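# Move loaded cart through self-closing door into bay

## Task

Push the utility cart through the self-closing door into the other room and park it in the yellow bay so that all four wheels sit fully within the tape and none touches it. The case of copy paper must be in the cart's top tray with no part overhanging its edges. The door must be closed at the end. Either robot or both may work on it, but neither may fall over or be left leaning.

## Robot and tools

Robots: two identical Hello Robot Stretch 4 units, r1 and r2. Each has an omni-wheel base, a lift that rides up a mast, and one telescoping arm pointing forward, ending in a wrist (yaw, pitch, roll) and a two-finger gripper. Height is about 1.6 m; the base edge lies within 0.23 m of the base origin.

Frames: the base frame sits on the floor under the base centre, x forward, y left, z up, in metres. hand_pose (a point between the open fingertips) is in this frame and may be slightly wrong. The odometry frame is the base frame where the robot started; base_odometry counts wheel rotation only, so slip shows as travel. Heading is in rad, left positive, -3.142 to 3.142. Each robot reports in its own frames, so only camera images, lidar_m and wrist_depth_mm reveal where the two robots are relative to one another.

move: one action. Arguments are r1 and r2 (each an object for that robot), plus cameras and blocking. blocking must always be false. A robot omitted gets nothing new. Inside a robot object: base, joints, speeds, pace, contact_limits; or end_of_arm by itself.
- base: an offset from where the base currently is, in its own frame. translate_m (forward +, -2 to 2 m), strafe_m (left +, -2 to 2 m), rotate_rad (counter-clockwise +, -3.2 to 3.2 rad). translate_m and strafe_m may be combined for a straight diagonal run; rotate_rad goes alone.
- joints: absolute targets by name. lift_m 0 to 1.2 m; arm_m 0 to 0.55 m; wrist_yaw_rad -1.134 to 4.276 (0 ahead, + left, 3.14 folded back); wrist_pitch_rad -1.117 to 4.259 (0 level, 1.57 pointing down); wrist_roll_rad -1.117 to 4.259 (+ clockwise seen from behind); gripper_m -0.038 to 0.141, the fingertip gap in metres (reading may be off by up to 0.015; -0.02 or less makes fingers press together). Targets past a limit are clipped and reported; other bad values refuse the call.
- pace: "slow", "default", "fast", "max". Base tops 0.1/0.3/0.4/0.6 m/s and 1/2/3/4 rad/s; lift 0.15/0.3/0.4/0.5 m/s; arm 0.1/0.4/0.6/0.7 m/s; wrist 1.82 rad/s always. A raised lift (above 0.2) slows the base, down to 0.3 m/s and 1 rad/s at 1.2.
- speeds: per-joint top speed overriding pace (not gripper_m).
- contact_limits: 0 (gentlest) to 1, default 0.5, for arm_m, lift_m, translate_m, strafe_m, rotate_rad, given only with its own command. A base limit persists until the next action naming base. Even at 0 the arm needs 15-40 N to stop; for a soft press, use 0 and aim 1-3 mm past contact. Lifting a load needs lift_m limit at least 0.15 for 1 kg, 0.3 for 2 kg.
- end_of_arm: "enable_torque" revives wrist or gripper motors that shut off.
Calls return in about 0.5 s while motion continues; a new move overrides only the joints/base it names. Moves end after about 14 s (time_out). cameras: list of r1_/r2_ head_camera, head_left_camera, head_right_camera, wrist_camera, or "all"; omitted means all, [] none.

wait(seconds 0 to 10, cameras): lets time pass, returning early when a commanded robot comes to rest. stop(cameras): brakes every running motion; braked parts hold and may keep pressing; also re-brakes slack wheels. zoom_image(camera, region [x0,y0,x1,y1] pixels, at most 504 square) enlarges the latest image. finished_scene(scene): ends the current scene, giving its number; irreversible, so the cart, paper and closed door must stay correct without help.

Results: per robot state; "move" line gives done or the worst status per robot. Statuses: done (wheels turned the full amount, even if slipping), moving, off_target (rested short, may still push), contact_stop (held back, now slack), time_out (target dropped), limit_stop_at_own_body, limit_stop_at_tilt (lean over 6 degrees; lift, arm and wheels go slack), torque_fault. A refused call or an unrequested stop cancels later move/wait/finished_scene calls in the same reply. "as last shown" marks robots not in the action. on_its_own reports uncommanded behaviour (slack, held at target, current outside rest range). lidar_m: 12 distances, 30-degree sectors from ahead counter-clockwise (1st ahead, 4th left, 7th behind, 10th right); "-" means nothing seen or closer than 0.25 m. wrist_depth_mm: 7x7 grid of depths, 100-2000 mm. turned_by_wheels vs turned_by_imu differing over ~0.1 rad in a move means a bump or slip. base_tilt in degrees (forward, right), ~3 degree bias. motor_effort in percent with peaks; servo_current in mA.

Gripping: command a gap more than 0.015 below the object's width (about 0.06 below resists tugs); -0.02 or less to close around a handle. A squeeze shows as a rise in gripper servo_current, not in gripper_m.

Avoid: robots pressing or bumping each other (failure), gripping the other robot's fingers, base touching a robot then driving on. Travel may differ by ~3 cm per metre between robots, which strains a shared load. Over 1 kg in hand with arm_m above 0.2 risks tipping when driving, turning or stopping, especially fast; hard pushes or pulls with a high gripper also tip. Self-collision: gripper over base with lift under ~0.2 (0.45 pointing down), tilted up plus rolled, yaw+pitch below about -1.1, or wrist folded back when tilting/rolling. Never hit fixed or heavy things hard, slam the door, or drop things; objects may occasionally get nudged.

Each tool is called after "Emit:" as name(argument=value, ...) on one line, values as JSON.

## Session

Emit:
wait(seconds=0, cameras=["r1_head_camera","r1_head_left_camera","r2_head_camera","r2_head_left_camera"])

Scene clock: 0.00 s.
r1.base_odometry: x=+0.000 y=+0.000 heading=+0.000
r1.turned_by_wheels: +0.000
r1.turned_by_imu: +0.000
r1.base_tilt: forward=-1.6 right=+1.3
r1.lidar_m: 0.96 1.73 2.02 2.40 3.92 1.60 0.85 0.77 0.78 0.89 0.77 0.78
r1.base_status: not commanded
r1.joint_positions: lift_m=+0.124 arm_m=+0.000 wrist_yaw_rad=+3.194 wrist_pitch_rad=+0.002 wrist_roll_rad=+0.000 gripper_m=+0.056
r1.joint_status: not commanded
r1.measured_speeds: all 0
r1.motor_effort: lift_m=+19 arm_m=-4 wheel_0=-2 wheel_1=+1 wheel_2=+0
r1.servo_current: wrist_yaw_rad=59 wrist_pitch_rad=46 wrist_roll_rad=46 gripper_m=39
r1.hand_pose: x=-0.1216 y=+0.0722 z=+0.3019 quat_wxyz=(-0.026, -0.001, +0.000, +1.000) (m; r1's base frame)
r1.wrist_depth_mm: - 135 - - - - - / - 123 135 - - - - / - 121 191 - - - - / 110 136 194 - - - - / 137 - - - 1618 - - / 226 - 190 1098 188 1160 1118 / 224 163 750 798 768 768 759
r2.base_odometry: x=+0.000 y=+0.000 heading=+0.000
r2.turned_by_wheels: +0.000
r2.turned_by_imu: +0.000
r2.base_tilt: forward=-0.6 right=+0.1
r2.lidar_m: 1.29 1.32 1.58 2.33 2.36 2.78 1.41 1.41 2.77 2.39 2.42 1.48
r2.base_status: not commanded
r2.joint_positions: lift_m=+0.200 arm_m=+0.000 wrist_yaw_rad=+3.211 wrist_pitch_rad=+0.001 wrist_roll_rad=+0.000 gripper_m=+0.056
r2.joint_status: not commanded
r2.measured_speeds: all 0
r2.motor_effort: lift_m=+18 arm_m=-4 wheel_0=-1 wheel_1=+1 wheel_2=+1
r2.servo_current: wrist_yaw_rad=46 wrist_pitch_rad=39 wrist_roll_rad=52 gripper_m=52
r2.hand_pose: x=-0.1229 y=+0.0671 z=+0.3779 quat_wxyz=(-0.035, -0.001, +0.000, +0.999) (m; r2's base frame)
r2.wrist_depth_mm: - - 137 - - - - / - - 137 - - - - / - 109 138 - - - - / - 140 175 - - - - / 214 - - - - - - / 213 1281 196 1255 190 1336 1182 / 208 243 866 - - 854 878
pictures: r1_head_camera, r1_head_left_camera, r2_head_camera, r2_head_left_camera
Images, in order (width x height): r1_head_camera 420x560, r1_head_left_camera 420x672, r2_head_camera 420x560, r2_head_left_camera 420x672.

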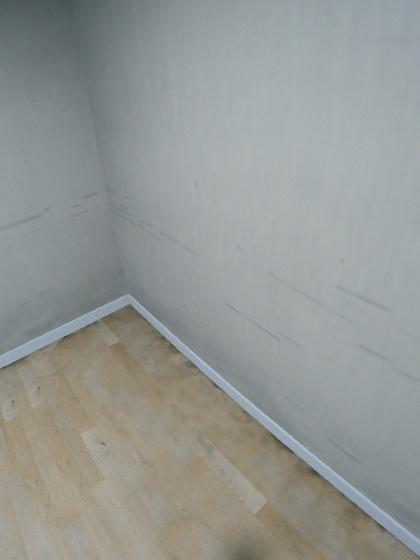

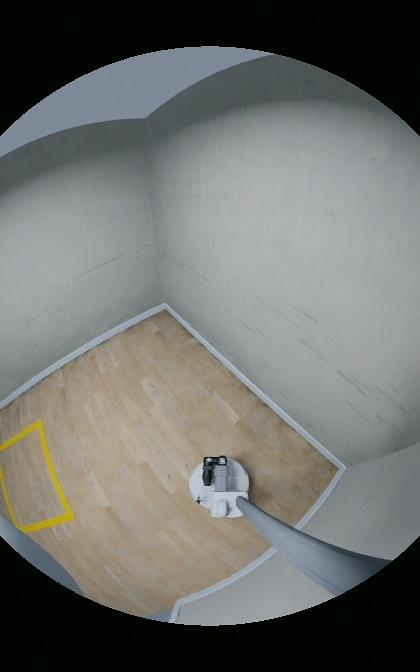

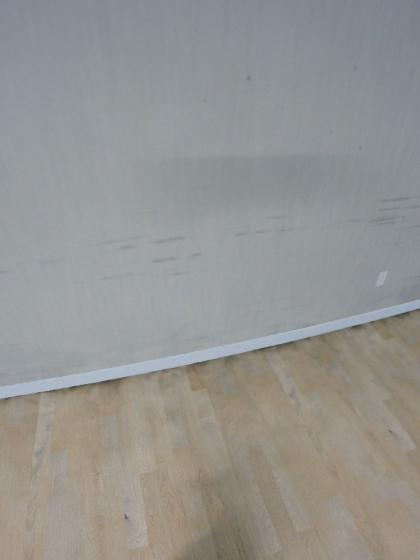

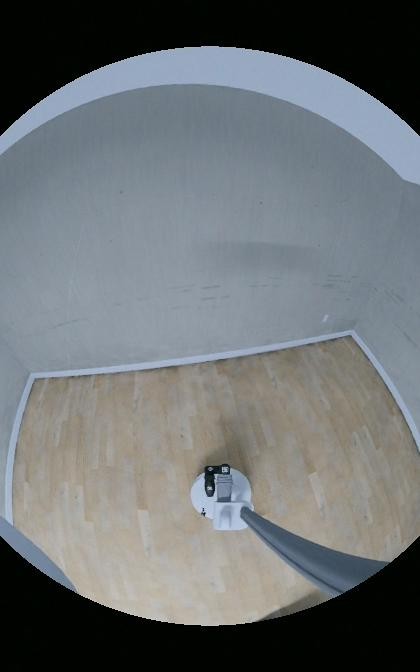

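Emit:
move(r1={"base":{"rotate_rad":1.9}}, r2={"base":{"rotate_rad":3.1}}, blocking=false, cameras=[])

Emit:
wait(seconds=3, cameras=[])

Emit:
wait(seconds=2, cameras=["r1_head_camera","r1_head_left_camera","r2_head_left_camera","r2_head_camera"])

Scene clock: 5.23 s.
move: r1 moving; r2 moving
r1.base_odometry: x=+0.000 y=+0.000 heading=+0.253
r1.turned_by_wheels: +0.253
r1.turned_by_imu: +0.253
r1.base_tilt: forward=-1.6 right=+1.2
r1.lidar_m: 1.17 2.01 2.13 2.99 2.65 1.07 0.76 0.75 0.80 0.83 0.77 0.81
r1.base_status: rotate_rad moving
r1.joint_positions: lift_m=+0.124 arm_m=+0.000 wrist_yaw_rad=+3.194 wrist_pitch_rad=+0.002 wrist_roll_rad=+0.000 gripper_m=+0.056
r1.joint_status: not commanded
r1.measured_speeds: translate_m=+0.000 strafe_m=+0.000 rotate_rad=+0.974 lift_m=+0.000 arm_m=+0.000 wrist_yaw_rad=+0.000 wrist_pitch_rad=+0.000 wrist_roll_rad=+0.000
r1.motor_effort: lift_m=+20(20) arm_m=-3(4) wheel_0=-8(10) wheel_1=-7(10) wheel_2=-7(7)
r1.servo_current: wrist_yaw_rad=65(65) wrist_pitch_rad=46(46) wrist_roll_rad=39(59) gripper_m=39(46)
r1.hand_pose: x=-0.1216 y=+0.0722 z=+0.3019 quat_wxyz=(-0.026, -0.001, +0.000, +1.000) (m; r1's base frame)
r1.wrist_depth_mm: - 135 - - - - - / - 123 135 - - - 1756 / - 121 192 - - - 1808 / 110 136 195 - - - 1808 / 137 - - - - - 1708 / 226 - 190 976 187 1118 1118 / 224 151 750 788 788 759 759
r2.base_odometry: x=+0.000 y=+0.000 heading=+0.252
r2.turned_by_wheels: +0.252
r2.turned_by_imu: +0.245
r2.base_tilt: forward=-0.7 right=+0.1
r2.lidar_m: 1.30 1.40 1.93 2.34 2.48 3.41 1.45 3.35 2.48 2.38 1.84 1.37
r2.base_status: rotate_rad moving
r2.joint_positions: lift_m=+0.200 arm_m=+0.000 wrist_yaw_rad=+3.211 wrist_pitch_rad=+0.001 wrist_roll_rad=+0.000 gripper_m=+0.056
r2.joint_status: not commanded
r2.measured_speeds: translate_m=+0.002 strafe_m=+0.000 rotate_rad=+0.977 lift_m=+0.000 arm_m=+0.000 wrist_yaw_rad=+0.000 wrist_pitch_rad=+0.000 wrist_roll_rad=+0.000
r2.motor_effort: lift_m=+18(18) arm_m=-4(4) wheel_0=-3(11) wheel_1=-11(11) wheel_2=-10(12)
r2.servo_current: wrist_yaw_rad=46(46) wrist_pitch_rad=39(46) wrist_roll_rad=39(59) gripper_m=46(52)
r2.hand_pose: x=-0.1229 y=+0.0671 z=+0.3779 quat_wxyz=(-0.035, -0.001, +0.000, +0.999) (m; r2's base frame)
r2.wrist_depth_mm: - - 137 - - - - / - - 137 1808 - - - / - 110 139 286 - - - / - 140 176 - - - - / 215 - - - - - - / 212 1308 196 1308 190 1308 1182 / 207 243 866 - - 854 878
pictures: none
No camera images: "cameras" was empty.

Scene clock: 6.97 s.
earlier move: r1 done; r2 moving
r1.base_odometry: x=+0.000 y=+0.000 heading=+1.900
r1.turned_by_wheels: +1.647
r1.turned_by_imu: +1.656
r1.base_tilt: forward=-1.6 right=+1.3
r1.lidar_m: 3.24 2.21 1.02 0.77 0.75 0.82 0.80 0.76 0.85 1.28 2.01 2.18
r1.base_status: done
r1.joint_positions: lift_m=+0.124 arm_m=+0.000 wrist_yaw_rad=+3.194 wrist_pitch_rad=+0.002 wrist_roll_rad=+0.000 gripper_m=+0.056
r1.joint_status: not commanded
r1.measured_speeds: all 0
r1.motor_effort: lift_m=+19(20) arm_m=-4(4) wheel_0=-3(10) wheel_1=+0(10) wheel_2=+0(8)
r1.servo_current: wrist_yaw_rad=52(65) wrist_pitch_rad=39(46) wrist_roll_rad=39(65) gripper_m=46(52)
r1.hand_pose: x=-0.1216 y=+0.0722 z=+0.3019 quat_wxyz=(-0.026, -0.001, +0.000, +1.000) (m; r1's base frame)
r1.wrist_depth_mm: - 135 - - - - - / - 123 135 - - - - / - 121 192 - - - - / 111 136 193 - - - - / 137 - - - - - - / 215 - 190 - 187 - - / 224 163 741 788 759 707 -
r2.base_odometry: x=+0.000 y=+0.000 heading=+3.001
r2.turned_by_wheels: +2.749
r2.turned_by_imu: +2.676
r2.base_tilt: forward=-0.7 right=+0.1
r2.lidar_m: 1.54 1.40 3.06 2.41 2.40 1.69 1.31 1.29 1.44 2.21 2.32 2.57
r2.base_status: rotate_rad moving
r2.joint_positions: lift_m=+0.200 arm_m=+0.000 wrist_yaw_rad=+3.211 wrist_pitch_rad=+0.001 wrist_roll_rad=+0.000 gripper_m=+0.056
r2.joint_status: not commanded
r2.measured_speeds: translate_m=+0.001 strafe_m=+0.001 rotate_rad=+0.652 lift_m=+0.000 arm_m=+0.000 wrist_yaw_rad=+0.000 wrist_pitch_rad=+0.000 wrist_roll_rad=+0.000
r2.motor_effort: lift_m=+18(18) arm_m=-4(4) wheel_0=-1(11) wheel_1=-3(11) wheel_2=-5(14)
r2.servo_current: wrist_yaw_rad=39(52) wrist_pitch_rad=39(46) wrist_roll_rad=46(59) gripper_m=52(59)
r2.hand_pose: x=-0.1228 y=+0.0671 z=+0.3779 quat_wxyz=(-0.035, -0.001, +0.000, +0.999) (m; r2's base frame)
r2.wrist_depth_mm: - - 137 - - - - / - 107 137 - - - - / - 110 138 236 - - - / - 140 165 - - - - / 216 - - - - 1661 1808 / 213 1205 192 1160 190 1336 1182 / 211 244 878 - - 866 878
wait: 1.73 of 3 s (r1 has come to rest)
pictures: none
No camera images: "cameras" was empty.

Scene clock: 7.57 s.
earlier move: r2 done
r1.base_odometry: x=+0.000 y=+0.000 heading=+1.900
r1.turned_by_wheels: +0.000
r1.turned_by_imu: +0.000
r1.base_tilt: forward=-1.6 right=+1.2
r1.lidar_m: 3.23 2.23 1.02 0.77 0.74 0.81 0.80 0.77 0.85 1.27 1.99 2.17
r1.base_status: done
r1.joint_positions: lift_m=+0.124 arm_m=+0.000 wrist_yaw_rad=+3.194 wrist_pitch_rad=+0.002 wrist_roll_rad=+0.000 gripper_m=+0.056
r1.joint_status: not commanded
r1.measured_speeds: all 0
r1.motor_effort: lift_m=+20(20) arm_m=-4(4) wheel_0=-2(10) wheel_1=+0(10) wheel_2=+0(8)
r1.servo_current: wrist_yaw_rad=59(65) wrist_pitch_rad=46(46) wrist_roll_rad=39(65) gripper_m=46(52)
r1.hand_pose: x=-0.1216 y=+0.0722 z=+0.3019 quat_wxyz=(-0.026, -0.001, +0.000, +1.000) (m; r1's base frame)
r1.wrist_depth_mm: - 135 - - - - - / - 124 135 - - - - / - 121 191 - - - - / 111 136 194 - - - - / 137 - - - - - - / 216 - 190 - 187 - - / 224 163 741 798 778 732 -
r2.base_odometry: x=+0.000 y=+0.000 heading=+3.099
r2.turned_by_wheels: +0.098
r2.turned_by_imu: +0.096
r2.base_tilt: forward=-0.7 right=+0.1
r2.lidar_m: 1.44 1.41 2.84 2.39 2.38 1.56 1.31 1.28 1.52 2.35 2.34 2.67
r2.base_status: done
r2.joint_positions: lift_m=+0.200 arm_m=+0.000 wrist_yaw_rad=+3.211 wrist_pitch_rad=+0.001 wrist_roll_rad=+0.000 gripper_m=+0.056
r2.joint_status: not commanded
r2.measured_speeds: all 0
r2.motor_effort: lift_m=+18(18) arm_m=-4(4) wheel_0=-3(11) wheel_1=-3(11) wheel_2=-4(14)
r2.servo_current: wrist_yaw_rad=33(52) wrist_pitch_rad=39(46) wrist_roll_rad=39(59) gripper_m=52(59)
r2.hand_pose: x=-0.1228 y=+0.0671 z=+0.3779 quat_wxyz=(-0.035, -0.001, +0.000, +0.999) (m; r2's base frame)
r2.wrist_depth_mm: - - 137 - - - - / - 107 137 - - - - / - 110 138 234 - - - / - 140 165 - - - - / 216 - - - - - - / 213 1182 193 1205 190 1336 1182 / 211 244 891 - - 866 878
wait: 0.60 of 2 s (r2 has come to rest)
pictures: r1_head_camera, r1_head_left_camera, r2_head_camera, r2_head_left_camera
Images, in order (width x height): r1_head_camera 420x560, r1_head_left_camera 420x672, r2_head_camera 420x560, r2_head_left_camera 420x672.

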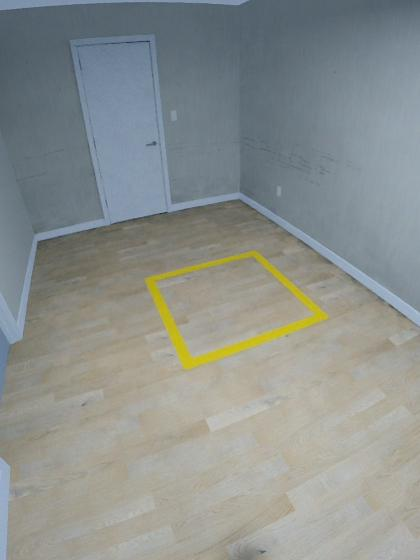

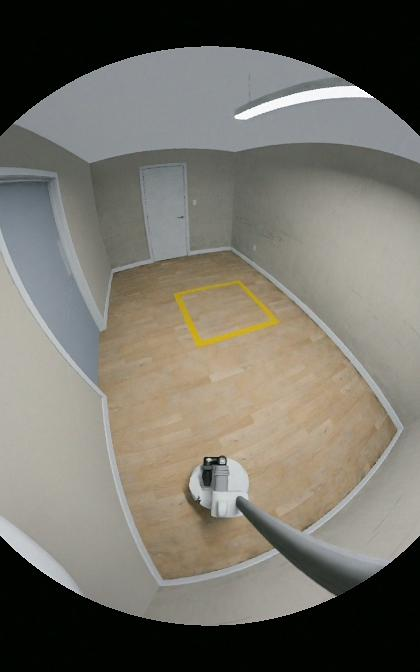

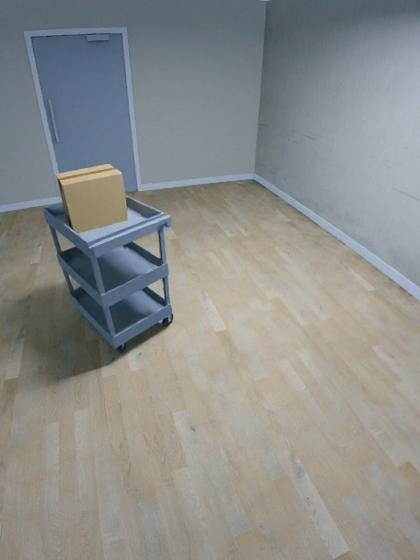

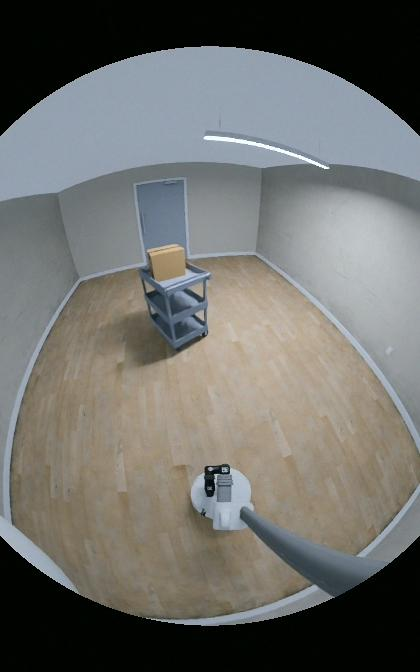

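Emit:
zoom_image(camera="r2_head_camera", region=[0, 10, 270, 370])

Emit:
zoom_image(camera="r1_head_left_camera", region=[0, 150, 300, 480])

Scaled by 1.400 from the camera's 420x560 image, which has a finer 1200x1600 frame.

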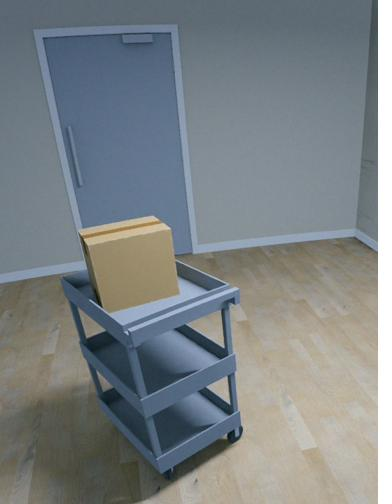

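Scaled by 1.527 from the camera's 420x672 image, which has a finer 600x960 frame.

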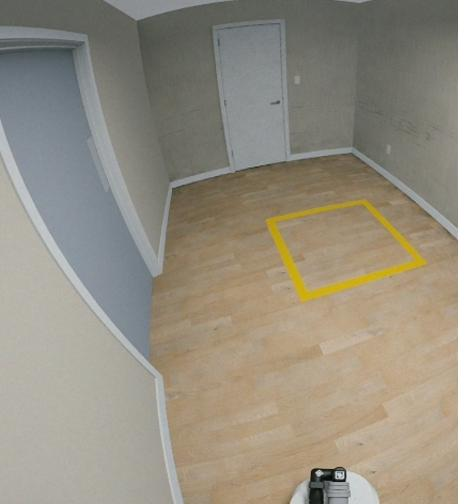

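Emit:
move(r2={"base":{"rotate_rad":0.3},"joints":{"lift_m":1.1,"wrist_yaw_rad":0,"wrist_pitch_rad":1.35,"wrist_roll_rad":1.57,"gripper_m":0.08},"pace":"fast"}, r1={"base":{"rotate_rad":-0.3},"joints":{"lift_m":0.7,"wrist_yaw_rad":0},"pace":"fast"}, blocking=false, cameras=[])

Emit:
wait(seconds=3, cameras=[])

Emit:
wait(seconds=2, cameras=["r2_head_camera","r2_head_left_camera","r1_head_camera"])

Scene clock: 61.53 s.
move: r1 moving; r2 moving
r1.base_odometry: x=+0.000 y=+0.000 heading=+1.625
r1.turned_by_wheels: -0.275
r1.turned_by_imu: -0.277
r1.base_tilt: forward=-1.6 right=+1.3
r1.lidar_m: 2.48 3.88 1.49 0.85 0.74 0.75 0.86 0.76 0.79 0.96 1.94 2.04
r1.base_status: rotate_rad moving
r1.joint_positions: lift_m=+0.187 arm_m=+0.000 wrist_yaw_rad=+2.554 wrist_pitch_rad=+0.002 wrist_roll_rad=+0.000 gripper_m=+0.056
r1.joint_status: lift_m moving; wrist_yaw_rad moving
r1.measured_speeds: translate_m=+0.001 strafe_m=+0.000 rotate_rad=-0.440 lift_m=+0.244 arm_m=+0.000 wrist_yaw_rad=-1.820 wrist_pitch_rad=+0.000 wrist_roll_rad=+0.000
r1.motor_effort: lift_m=+25(28) arm_m=+0(4) wheel_0=+1(9) wheel_1=+1(9) wheel_2=+0(8)
r1.servo_current: wrist_yaw_rad=91(104) wrist_pitch_rad=46(52) wrist_roll_rad=39(65) gripper_m=46(46)
r1.hand_pose: x=-0.0207 y=+0.2326 z=+0.3649 quat_wxyz=(+0.289, -0.001, +0.000, +0.957) (m; r1's base frame)
r1.wrist_depth_mm: - - - - - - - / - - - - - - - / - - - - - - - / - - - - - - - / - - - - - - - / - - 190 - 187 - - / 917 866 809 136 - - -
r2.base_odometry: x=+0.000 y=+0.000 heading=-2.909
r2.turned_by_wheels: +0.275
r2.turned_by_imu: +0.268
r2.base_tilt: forward=-0.7 right=+0.1
r2.lidar_m: 1.38 3.49 2.49 2.39 1.91 1.39 1.31 1.35 1.84 2.33 2.40 3.28
r2.base_status: rotate_rad moving
r2.joint_positions: lift_m=+0.263 arm_m=+0.000 wrist_yaw_rad=+2.602 wrist_pitch_rad=+0.634 wrist_roll_rad=+0.641 gripper_m=+0.073
r2.joint_status: lift_m moving; wrist_yaw_rad moving; wrist_pitch_rad moving; wrist_roll_rad moving; gripper_m moving
r2.measured_speeds: translate_m=+0.002 strafe_m=+0.001 rotate_rad=+0.428 lift_m=+0.244 arm_m=+0.000 wrist_yaw_rad=-1.733 wrist_pitch_rad=+1.819 wrist_roll_rad=+1.820
r2.motor_effort: lift_m=+25(25) arm_m=-4(4) wheel_0=-4(10) wheel_1=-4(10) wheel_2=-3(13)
r2.servo_current: wrist_yaw_rad=91(143) wrist_pitch_rad=65(98) wrist_roll_rad=59(111) gripper_m=52(91)
r2.hand_pose: x=+0.0166 y=+0.1944 z=+0.2705 quat_wxyz=(+0.335, -0.205, +0.367, +0.843) (m; r2's base frame)
r2.wrist_depth_mm: - - - 1661 1229 917 759 / - - 1499 1255 960 768 654 / - 1430 1281 976 778 640 559 / - 1281 1008 788 654 559 488 / 1229 1025 809 661 564 496 436 / 1025 820 191 549 189 436 397 / 831 699 298 - 233 384 362
pictures: none
No camera images: "cameras" was empty.

Scene clock: 63.57 s.
earlier move: r1 done; r2 moving
r1.base_odometry: x=+0.000 y=+0.000 heading=+1.600
r1.turned_by_wheels: -0.025
r1.turned_by_imu: -0.025
r1.base_tilt: forward=-1.6 right=+1.2
r1.lidar_m: 2.43 3.92 1.51 0.84 0.74 0.77 0.87 0.78 0.78 0.97 1.84 2.02
r1.base_status: done
r1.joint_positions: lift_m=+0.700 arm_m=+0.000 wrist_yaw_rad=+0.003 wrist_pitch_rad=+0.002 wrist_roll_rad=+0.000 gripper_m=+0.056
r1.joint_status: all done
r1.measured_speeds: all 0
r1.motor_effort: lift_m=+24(28) arm_m=+4(4) wheel_0=+1(9) wheel_1=+0(9) wheel_2=+0(8)
r1.servo_current: wrist_yaw_rad=46(130) wrist_pitch_rad=46(52) wrist_roll_rad=46(65) gripper_m=39(52)
r1.hand_pose: x=+0.4595 y=-0.0867 z=+0.8772 quat_wxyz=(+1.000, +0.000, +0.001, +0.001) (m; r1's base frame)
r1.wrist_depth_mm: - - - - - - - / - - - - - - - / - - - - - - - / - - - - - - - / - - - - - - - / - - 194 - 187 - - / - 1921 1921 153 - - -
r2.base_odometry: x=+0.000 y=+0.000 heading=-2.884
r2.turned_by_wheels: +0.025
r2.turned_by_imu: +0.025
r2.base_tilt: forward=-0.7 right=+0.1
r2.lidar_m: 1.38 3.39 2.50 2.36 1.84 1.37 1.31 1.35 1.87 2.33 2.45 3.36
r2.base_status: done
r2.joint_positions: lift_m=+1.034 arm_m=+0.000 wrist_yaw_rad=+0.003 wrist_pitch_rad=+1.347 wrist_roll_rad=+1.568 gripper_m=+0.080
r2.joint_status: lift_m moving; wrist_yaw_rad moving; wrist_pitch_rad moving; wrist_roll_rad moving; the others done
r2.measured_speeds: translate_m=+0.000 strafe_m=+0.000 rotate_rad=+0.000 lift_m=+0.265 arm_m=+0.000 wrist_yaw_rad=+0.000 wrist_pitch_rad=+0.000 wrist_roll_rad=+0.000
r2.motor_effort: lift_m=+18(26) arm_m=-4(4) wheel_0=-1(10) wheel_1=+0(10) wheel_2=-1(13)
r2.servo_current: wrist_yaw_rad=65(143) wrist_pitch_rad=46(98) wrist_roll_rad=59(111) gripper_m=46(91)
r2.hand_pose: x=+0.2351 y=-0.0872 z=+0.9310 quat_wxyz=(+0.554, +0.551, +0.442, -0.440) (m; r2's base frame)
r2.wrist_depth_mm: 1366 1308 1182 1160 1098 1060 976 / 1397 1308 1205 1160 1098 1025 991 / 1397 1281 1205 1160 1098 1025 1008 / 1397 1281 1229 1160 1118 - 976 / 1366 1308 1255 1182 1118 - 991 / 1366 1308 194 1182 191 - 1008 / 1397 1255 1255 - 1098 1042 1008
wait: 2.03 of 3 s (r1 has come to rest)
pictures: none
No camera images: "cameras" was empty.

Scene clock: 64.37 s.
earlier move: r2 done
r1.base_odometry: x=+0.000 y=+0.000 heading=+1.600
r1.turned_by_wheels: +0.000
r1.turned_by_imu: +0.000
r1.base_tilt: forward=-1.6 right=+1.3
r1.lidar_m: 2.46 3.93 1.57 0.85 0.72 0.77 0.87 0.76 0.79 0.96 1.81 2.01
r1.base_status: done
r1.joint_positions: lift_m=+0.700 arm_m=+0.000 wrist_yaw_rad=+0.003 wrist_pitch_rad=+0.002 wrist_roll_rad=+0.000 gripper_m=+0.056
r1.joint_status: all done
r1.measured_speeds: all 0
r1.motor_effort: lift_m=+24(28) arm_m=+4(4) wheel_0=+1(9) wheel_1=-1(9) wheel_2=+0(8)
r1.servo_current: wrist_yaw_rad=46(130) wrist_pitch_rad=46(52) wrist_roll_rad=52(65) gripper_m=46(52)
r1.hand_pose: x=+0.4595 y=-0.0867 z=+0.8772 quat_wxyz=(+1.000, +0.000, +0.001, +0.001) (m; r1's base frame)
r1.wrist_depth_mm: - - - - - - - / - - - - - - - / - - - - - - - / - - - - - - - / - - - - - - - / - - 193 - 187 - - / - 1921 1921 154 - - -
r2.base_odometry: x=+0.000 y=+0.000 heading=-2.884
r2.turned_by_wheels: +0.000
r2.turned_by_imu: +0.000
r2.base_tilt: forward=-0.7 right=+0.1
r2.lidar_m: 1.39 3.41 2.47 2.37 1.86 1.38 1.32 1.38 1.89 2.33 2.44 3.39
r2.base_status: done
r2.joint_positions: lift_m=+1.100 arm_m=+0.000 wrist_yaw_rad=+0.003 wrist_pitch_rad=+1.347 wrist_roll_rad=+1.568 gripper_m=+0.080
r2.joint_status: all done
r2.measured_speeds: all 0
r2.motor_effort: lift_m=+21(26) arm_m=-4(4) wheel_0=-1(10) wheel_1=+1(10) wheel_2=-1(13)
r2.servo_current: wrist_yaw_rad=39(143) wrist_pitch_rad=46(98) wrist_roll_rad=46(111) gripper_m=52(91)
r2.hand_pose: x=+0.2351 y=-0.0872 z=+0.9967 quat_wxyz=(+0.554, +0.551, +0.442, -0.440) (m; r2's base frame)
r2.wrist_depth_mm: 1499 1366 1336 1205 1182 1118 1060 / 1499 1397 1308 1229 1160 1118 1060 / 1464 1366 1308 1229 1182 1078 1060 / 1464 1397 1336 1255 1205 - 1042 / 1464 1397 1336 1255 1205 - 1060 / 1499 1397 195 1229 192 - 1078 / 1499 1397 1336 - 1160 1138 1078
wait: 0.80 of 2 s (r2 has come to rest)
pictures: r1_head_camera, r2_head_camera, r2_head_left_camera
Images, in order (width x height): r1_head_camera 420x560, r2_head_camera 420x560, r2_head_left_camera 420x672.

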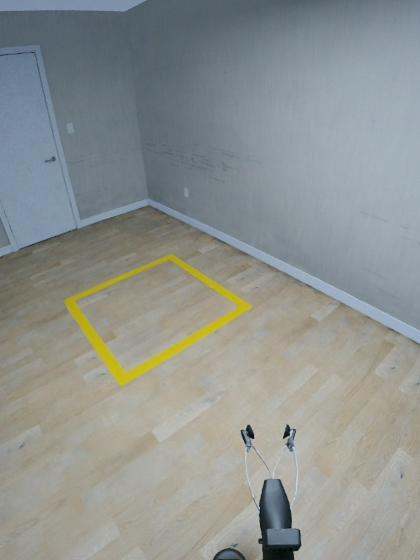

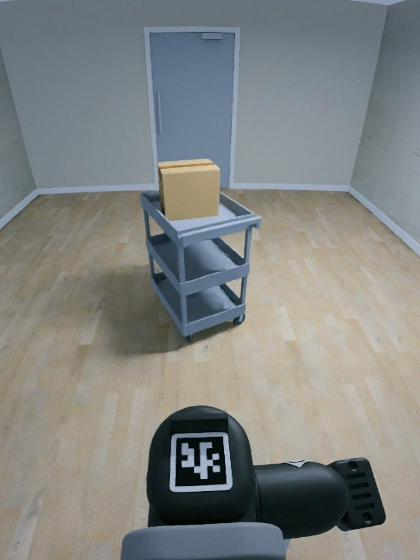

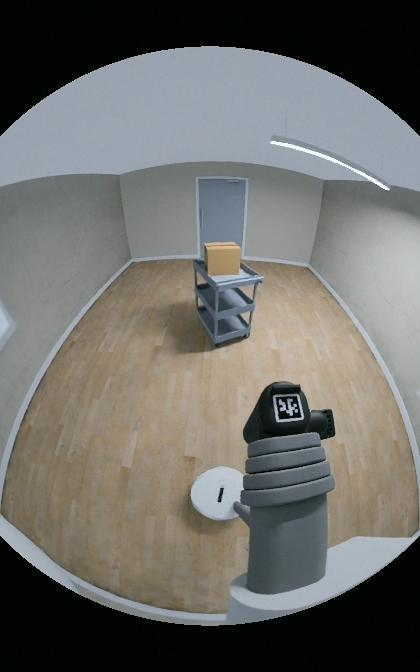

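Emit:
move(r2={"base":{"translate_m":1.1},"pace":"fast"}, blocking=false, cameras=[])

Emit:
wait(seconds=6, cameras=["r2_head_camera","r2_head_left_camera"])

Scene clock: 84.97 s.
move: r2 moving
r1: as last shown
r1.lidar_m: 2.44 3.91 1.57 0.87 0.75 0.76 0.86 0.76 0.77 0.93 1.83 2.02
r1.motor_effort: lift_m=+24(24) arm_m=+3(4) wheel_0=+2(2) wheel_1=+0(1) wheel_2=+0(0)
r1.servo_current: wrist_yaw_rad=39(65) wrist_pitch_rad=39(52) wrist_roll_rad=46(59) gripper_m=39(46)
r1.wrist_depth_mm: - - - - - - - / - - - - - - - / - - - - - - - / - - - - - - - / - - - - - - - / - - 193 - 188 - - / - 1921 1921 154 - - -
r2.base_odometry: x=-0.033 y=-0.009 heading=-2.884
r2.turned_by_wheels: +0.000
r2.turned_by_imu: +0.000
r2.base_tilt: forward=-0.7 right=+0.1
r2.lidar_m: 1.36 3.40 2.49 2.39 1.92 1.41 1.35 1.42 1.94 2.32 2.46 3.36
r2.base_status: translate_m moving
r2.joint_positions: lift_m=+1.100 arm_m=+0.000 wrist_yaw_rad=+0.003 wrist_pitch_rad=+1.347 wrist_roll_rad=+1.568 gripper_m=+0.080
r2.joint_status: not commanded
r2.measured_speeds: translate_m=+0.132 strafe_m=-0.001 rotate_rad=-0.008 lift_m=+0.000 arm_m=+0.000 wrist_yaw_rad=+0.000 wrist_pitch_rad=+0.000 wrist_roll_rad=+0.000
r2.motor_effort: lift_m=+21(21) arm_m=-4(4) wheel_0=+7(8) wheel_1=+8(8) wheel_2=-13(14)
r2.servo_current: wrist_yaw_rad=52(52) wrist_pitch_rad=39(46) wrist_roll_rad=39(59) gripper_m=46(52)
r2.hand_pose: x=+0.2351 y=-0.0872 z=+0.9967 quat_wxyz=(+0.554, +0.551, +0.442, -0.440) (m; r2's base frame)
r2.wrist_depth_mm: 1464 1366 1308 1229 1138 1098 1060 / 1499 1397 1308 1205 1160 1118 1060 / 1464 1397 1281 1255 1160 1118 1078 / 1464 1397 1308 1205 1160 - 1078 / 1499 1397 1308 1229 1205 - 1060 / 1499 1397 194 1229 192 - 1060 / 1464 1397 1308 - 1160 1118 1078
pictures: none
No camera images: "cameras" was empty.

Scene clock: 89.30 s.
earlier move: r2 done
r1.base_odometry: x=+0.000 y=+0.000 heading=+1.600
r1.turned_by_wheels: +0.000
r1.turned_by_imu: +0.000
r1.base_tilt: forward=-1.6 right=+1.3
r1.lidar_m: 2.47 3.92 1.54 0.87 0.74 0.75 0.89 0.76 0.80 0.94 1.83 2.04
r1.base_status: not commanded
r1.joint_positions: lift_m=+0.700 arm_m=+0.000 wrist_yaw_rad=+0.003 wrist_pitch_rad=+0.002 wrist_roll_rad=+0.000 gripper_m=+0.056
r1.joint_status: not commanded
r1.measured_speeds: all 0
r1.motor_effort: lift_m=+24(24) arm_m=+4(4) wheel_0=+1(2) wheel_1=+0(1) wheel_2=+0(0)
r1.servo_current: wrist_yaw_rad=52(65) wrist_pitch_rad=39(52) wrist_roll_rad=52(72) gripper_m=46(46)
r1.hand_pose: x=+0.4595 y=-0.0867 z=+0.8772 quat_wxyz=(+1.000, +0.000, +0.001, +0.001) (m; r1's base frame)
r1.wrist_depth_mm: - - - - - - - / - - - - - - - / - - - - - - - / - - - - - - - / - - - - - - - / - - 193 - 187 - - / - 1983 1863 153 - - -
r2.base_odometry: x=-1.064 y=-0.280 heading=-2.884
r2.turned_by_wheels: +0.000
r2.turned_by_imu: +0.002
r2.base_tilt: forward=-0.7 right=+0.1
r2.lidar_m: 0.28 0.42 2.49 2.37 2.47 2.50 2.42 2.52 2.42 2.34 2.45 0.38
r2.base_status: done
r2.joint_positions: lift_m=+1.100 arm_m=+0.000 wrist_yaw_rad=+0.003 wrist_pitch_rad=+1.347 wrist_roll_rad=+1.568 gripper_m=+0.080
r2.joint_status: not commanded
r2.measured_speeds: all 0
r2.motor_effort: lift_m=+21(21) arm_m=-4(4) wheel_0=+3(14) wheel_1=+4(10) wheel_2=-1(14)
r2.servo_current: wrist_yaw_rad=52(59) wrist_pitch_rad=39(46) wrist_roll_rad=39(59) gripper_m=52(59)
r2.hand_pose: x=+0.2351 y=-0.0872 z=+0.9967 quat_wxyz=(+0.554, +0.551, +0.442, -0.440) (m; r2's base frame)
r2.wrist_depth_mm: 1430 452 1308 1229 1182 1098 1060 / 473 424 1281 1255 1182 1098 1042 / - 407 809 1229 1182 1118 1078 / 500 415 404 1205 1205 - 1060 / 496 - 392 1078 1182 - 1060 / 484 - 194 1205 192 - 1078 / 477 128 397 - 1182 1118 1060
wait: 4.33 of 6 s (r2 has come to rest)
pictures: r2_head_camera, r2_head_left_camera
Images, in order (width x height): r2_head_camera 420x560, r2_head_left_camera 420x672.

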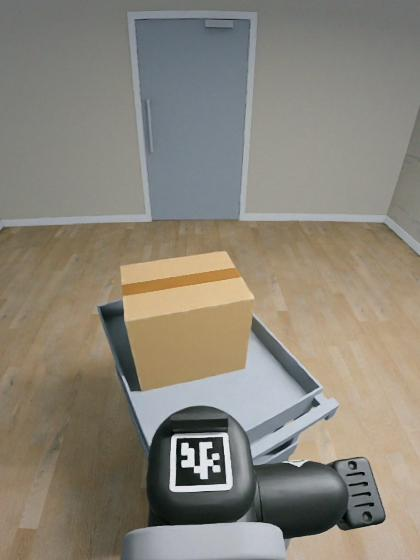

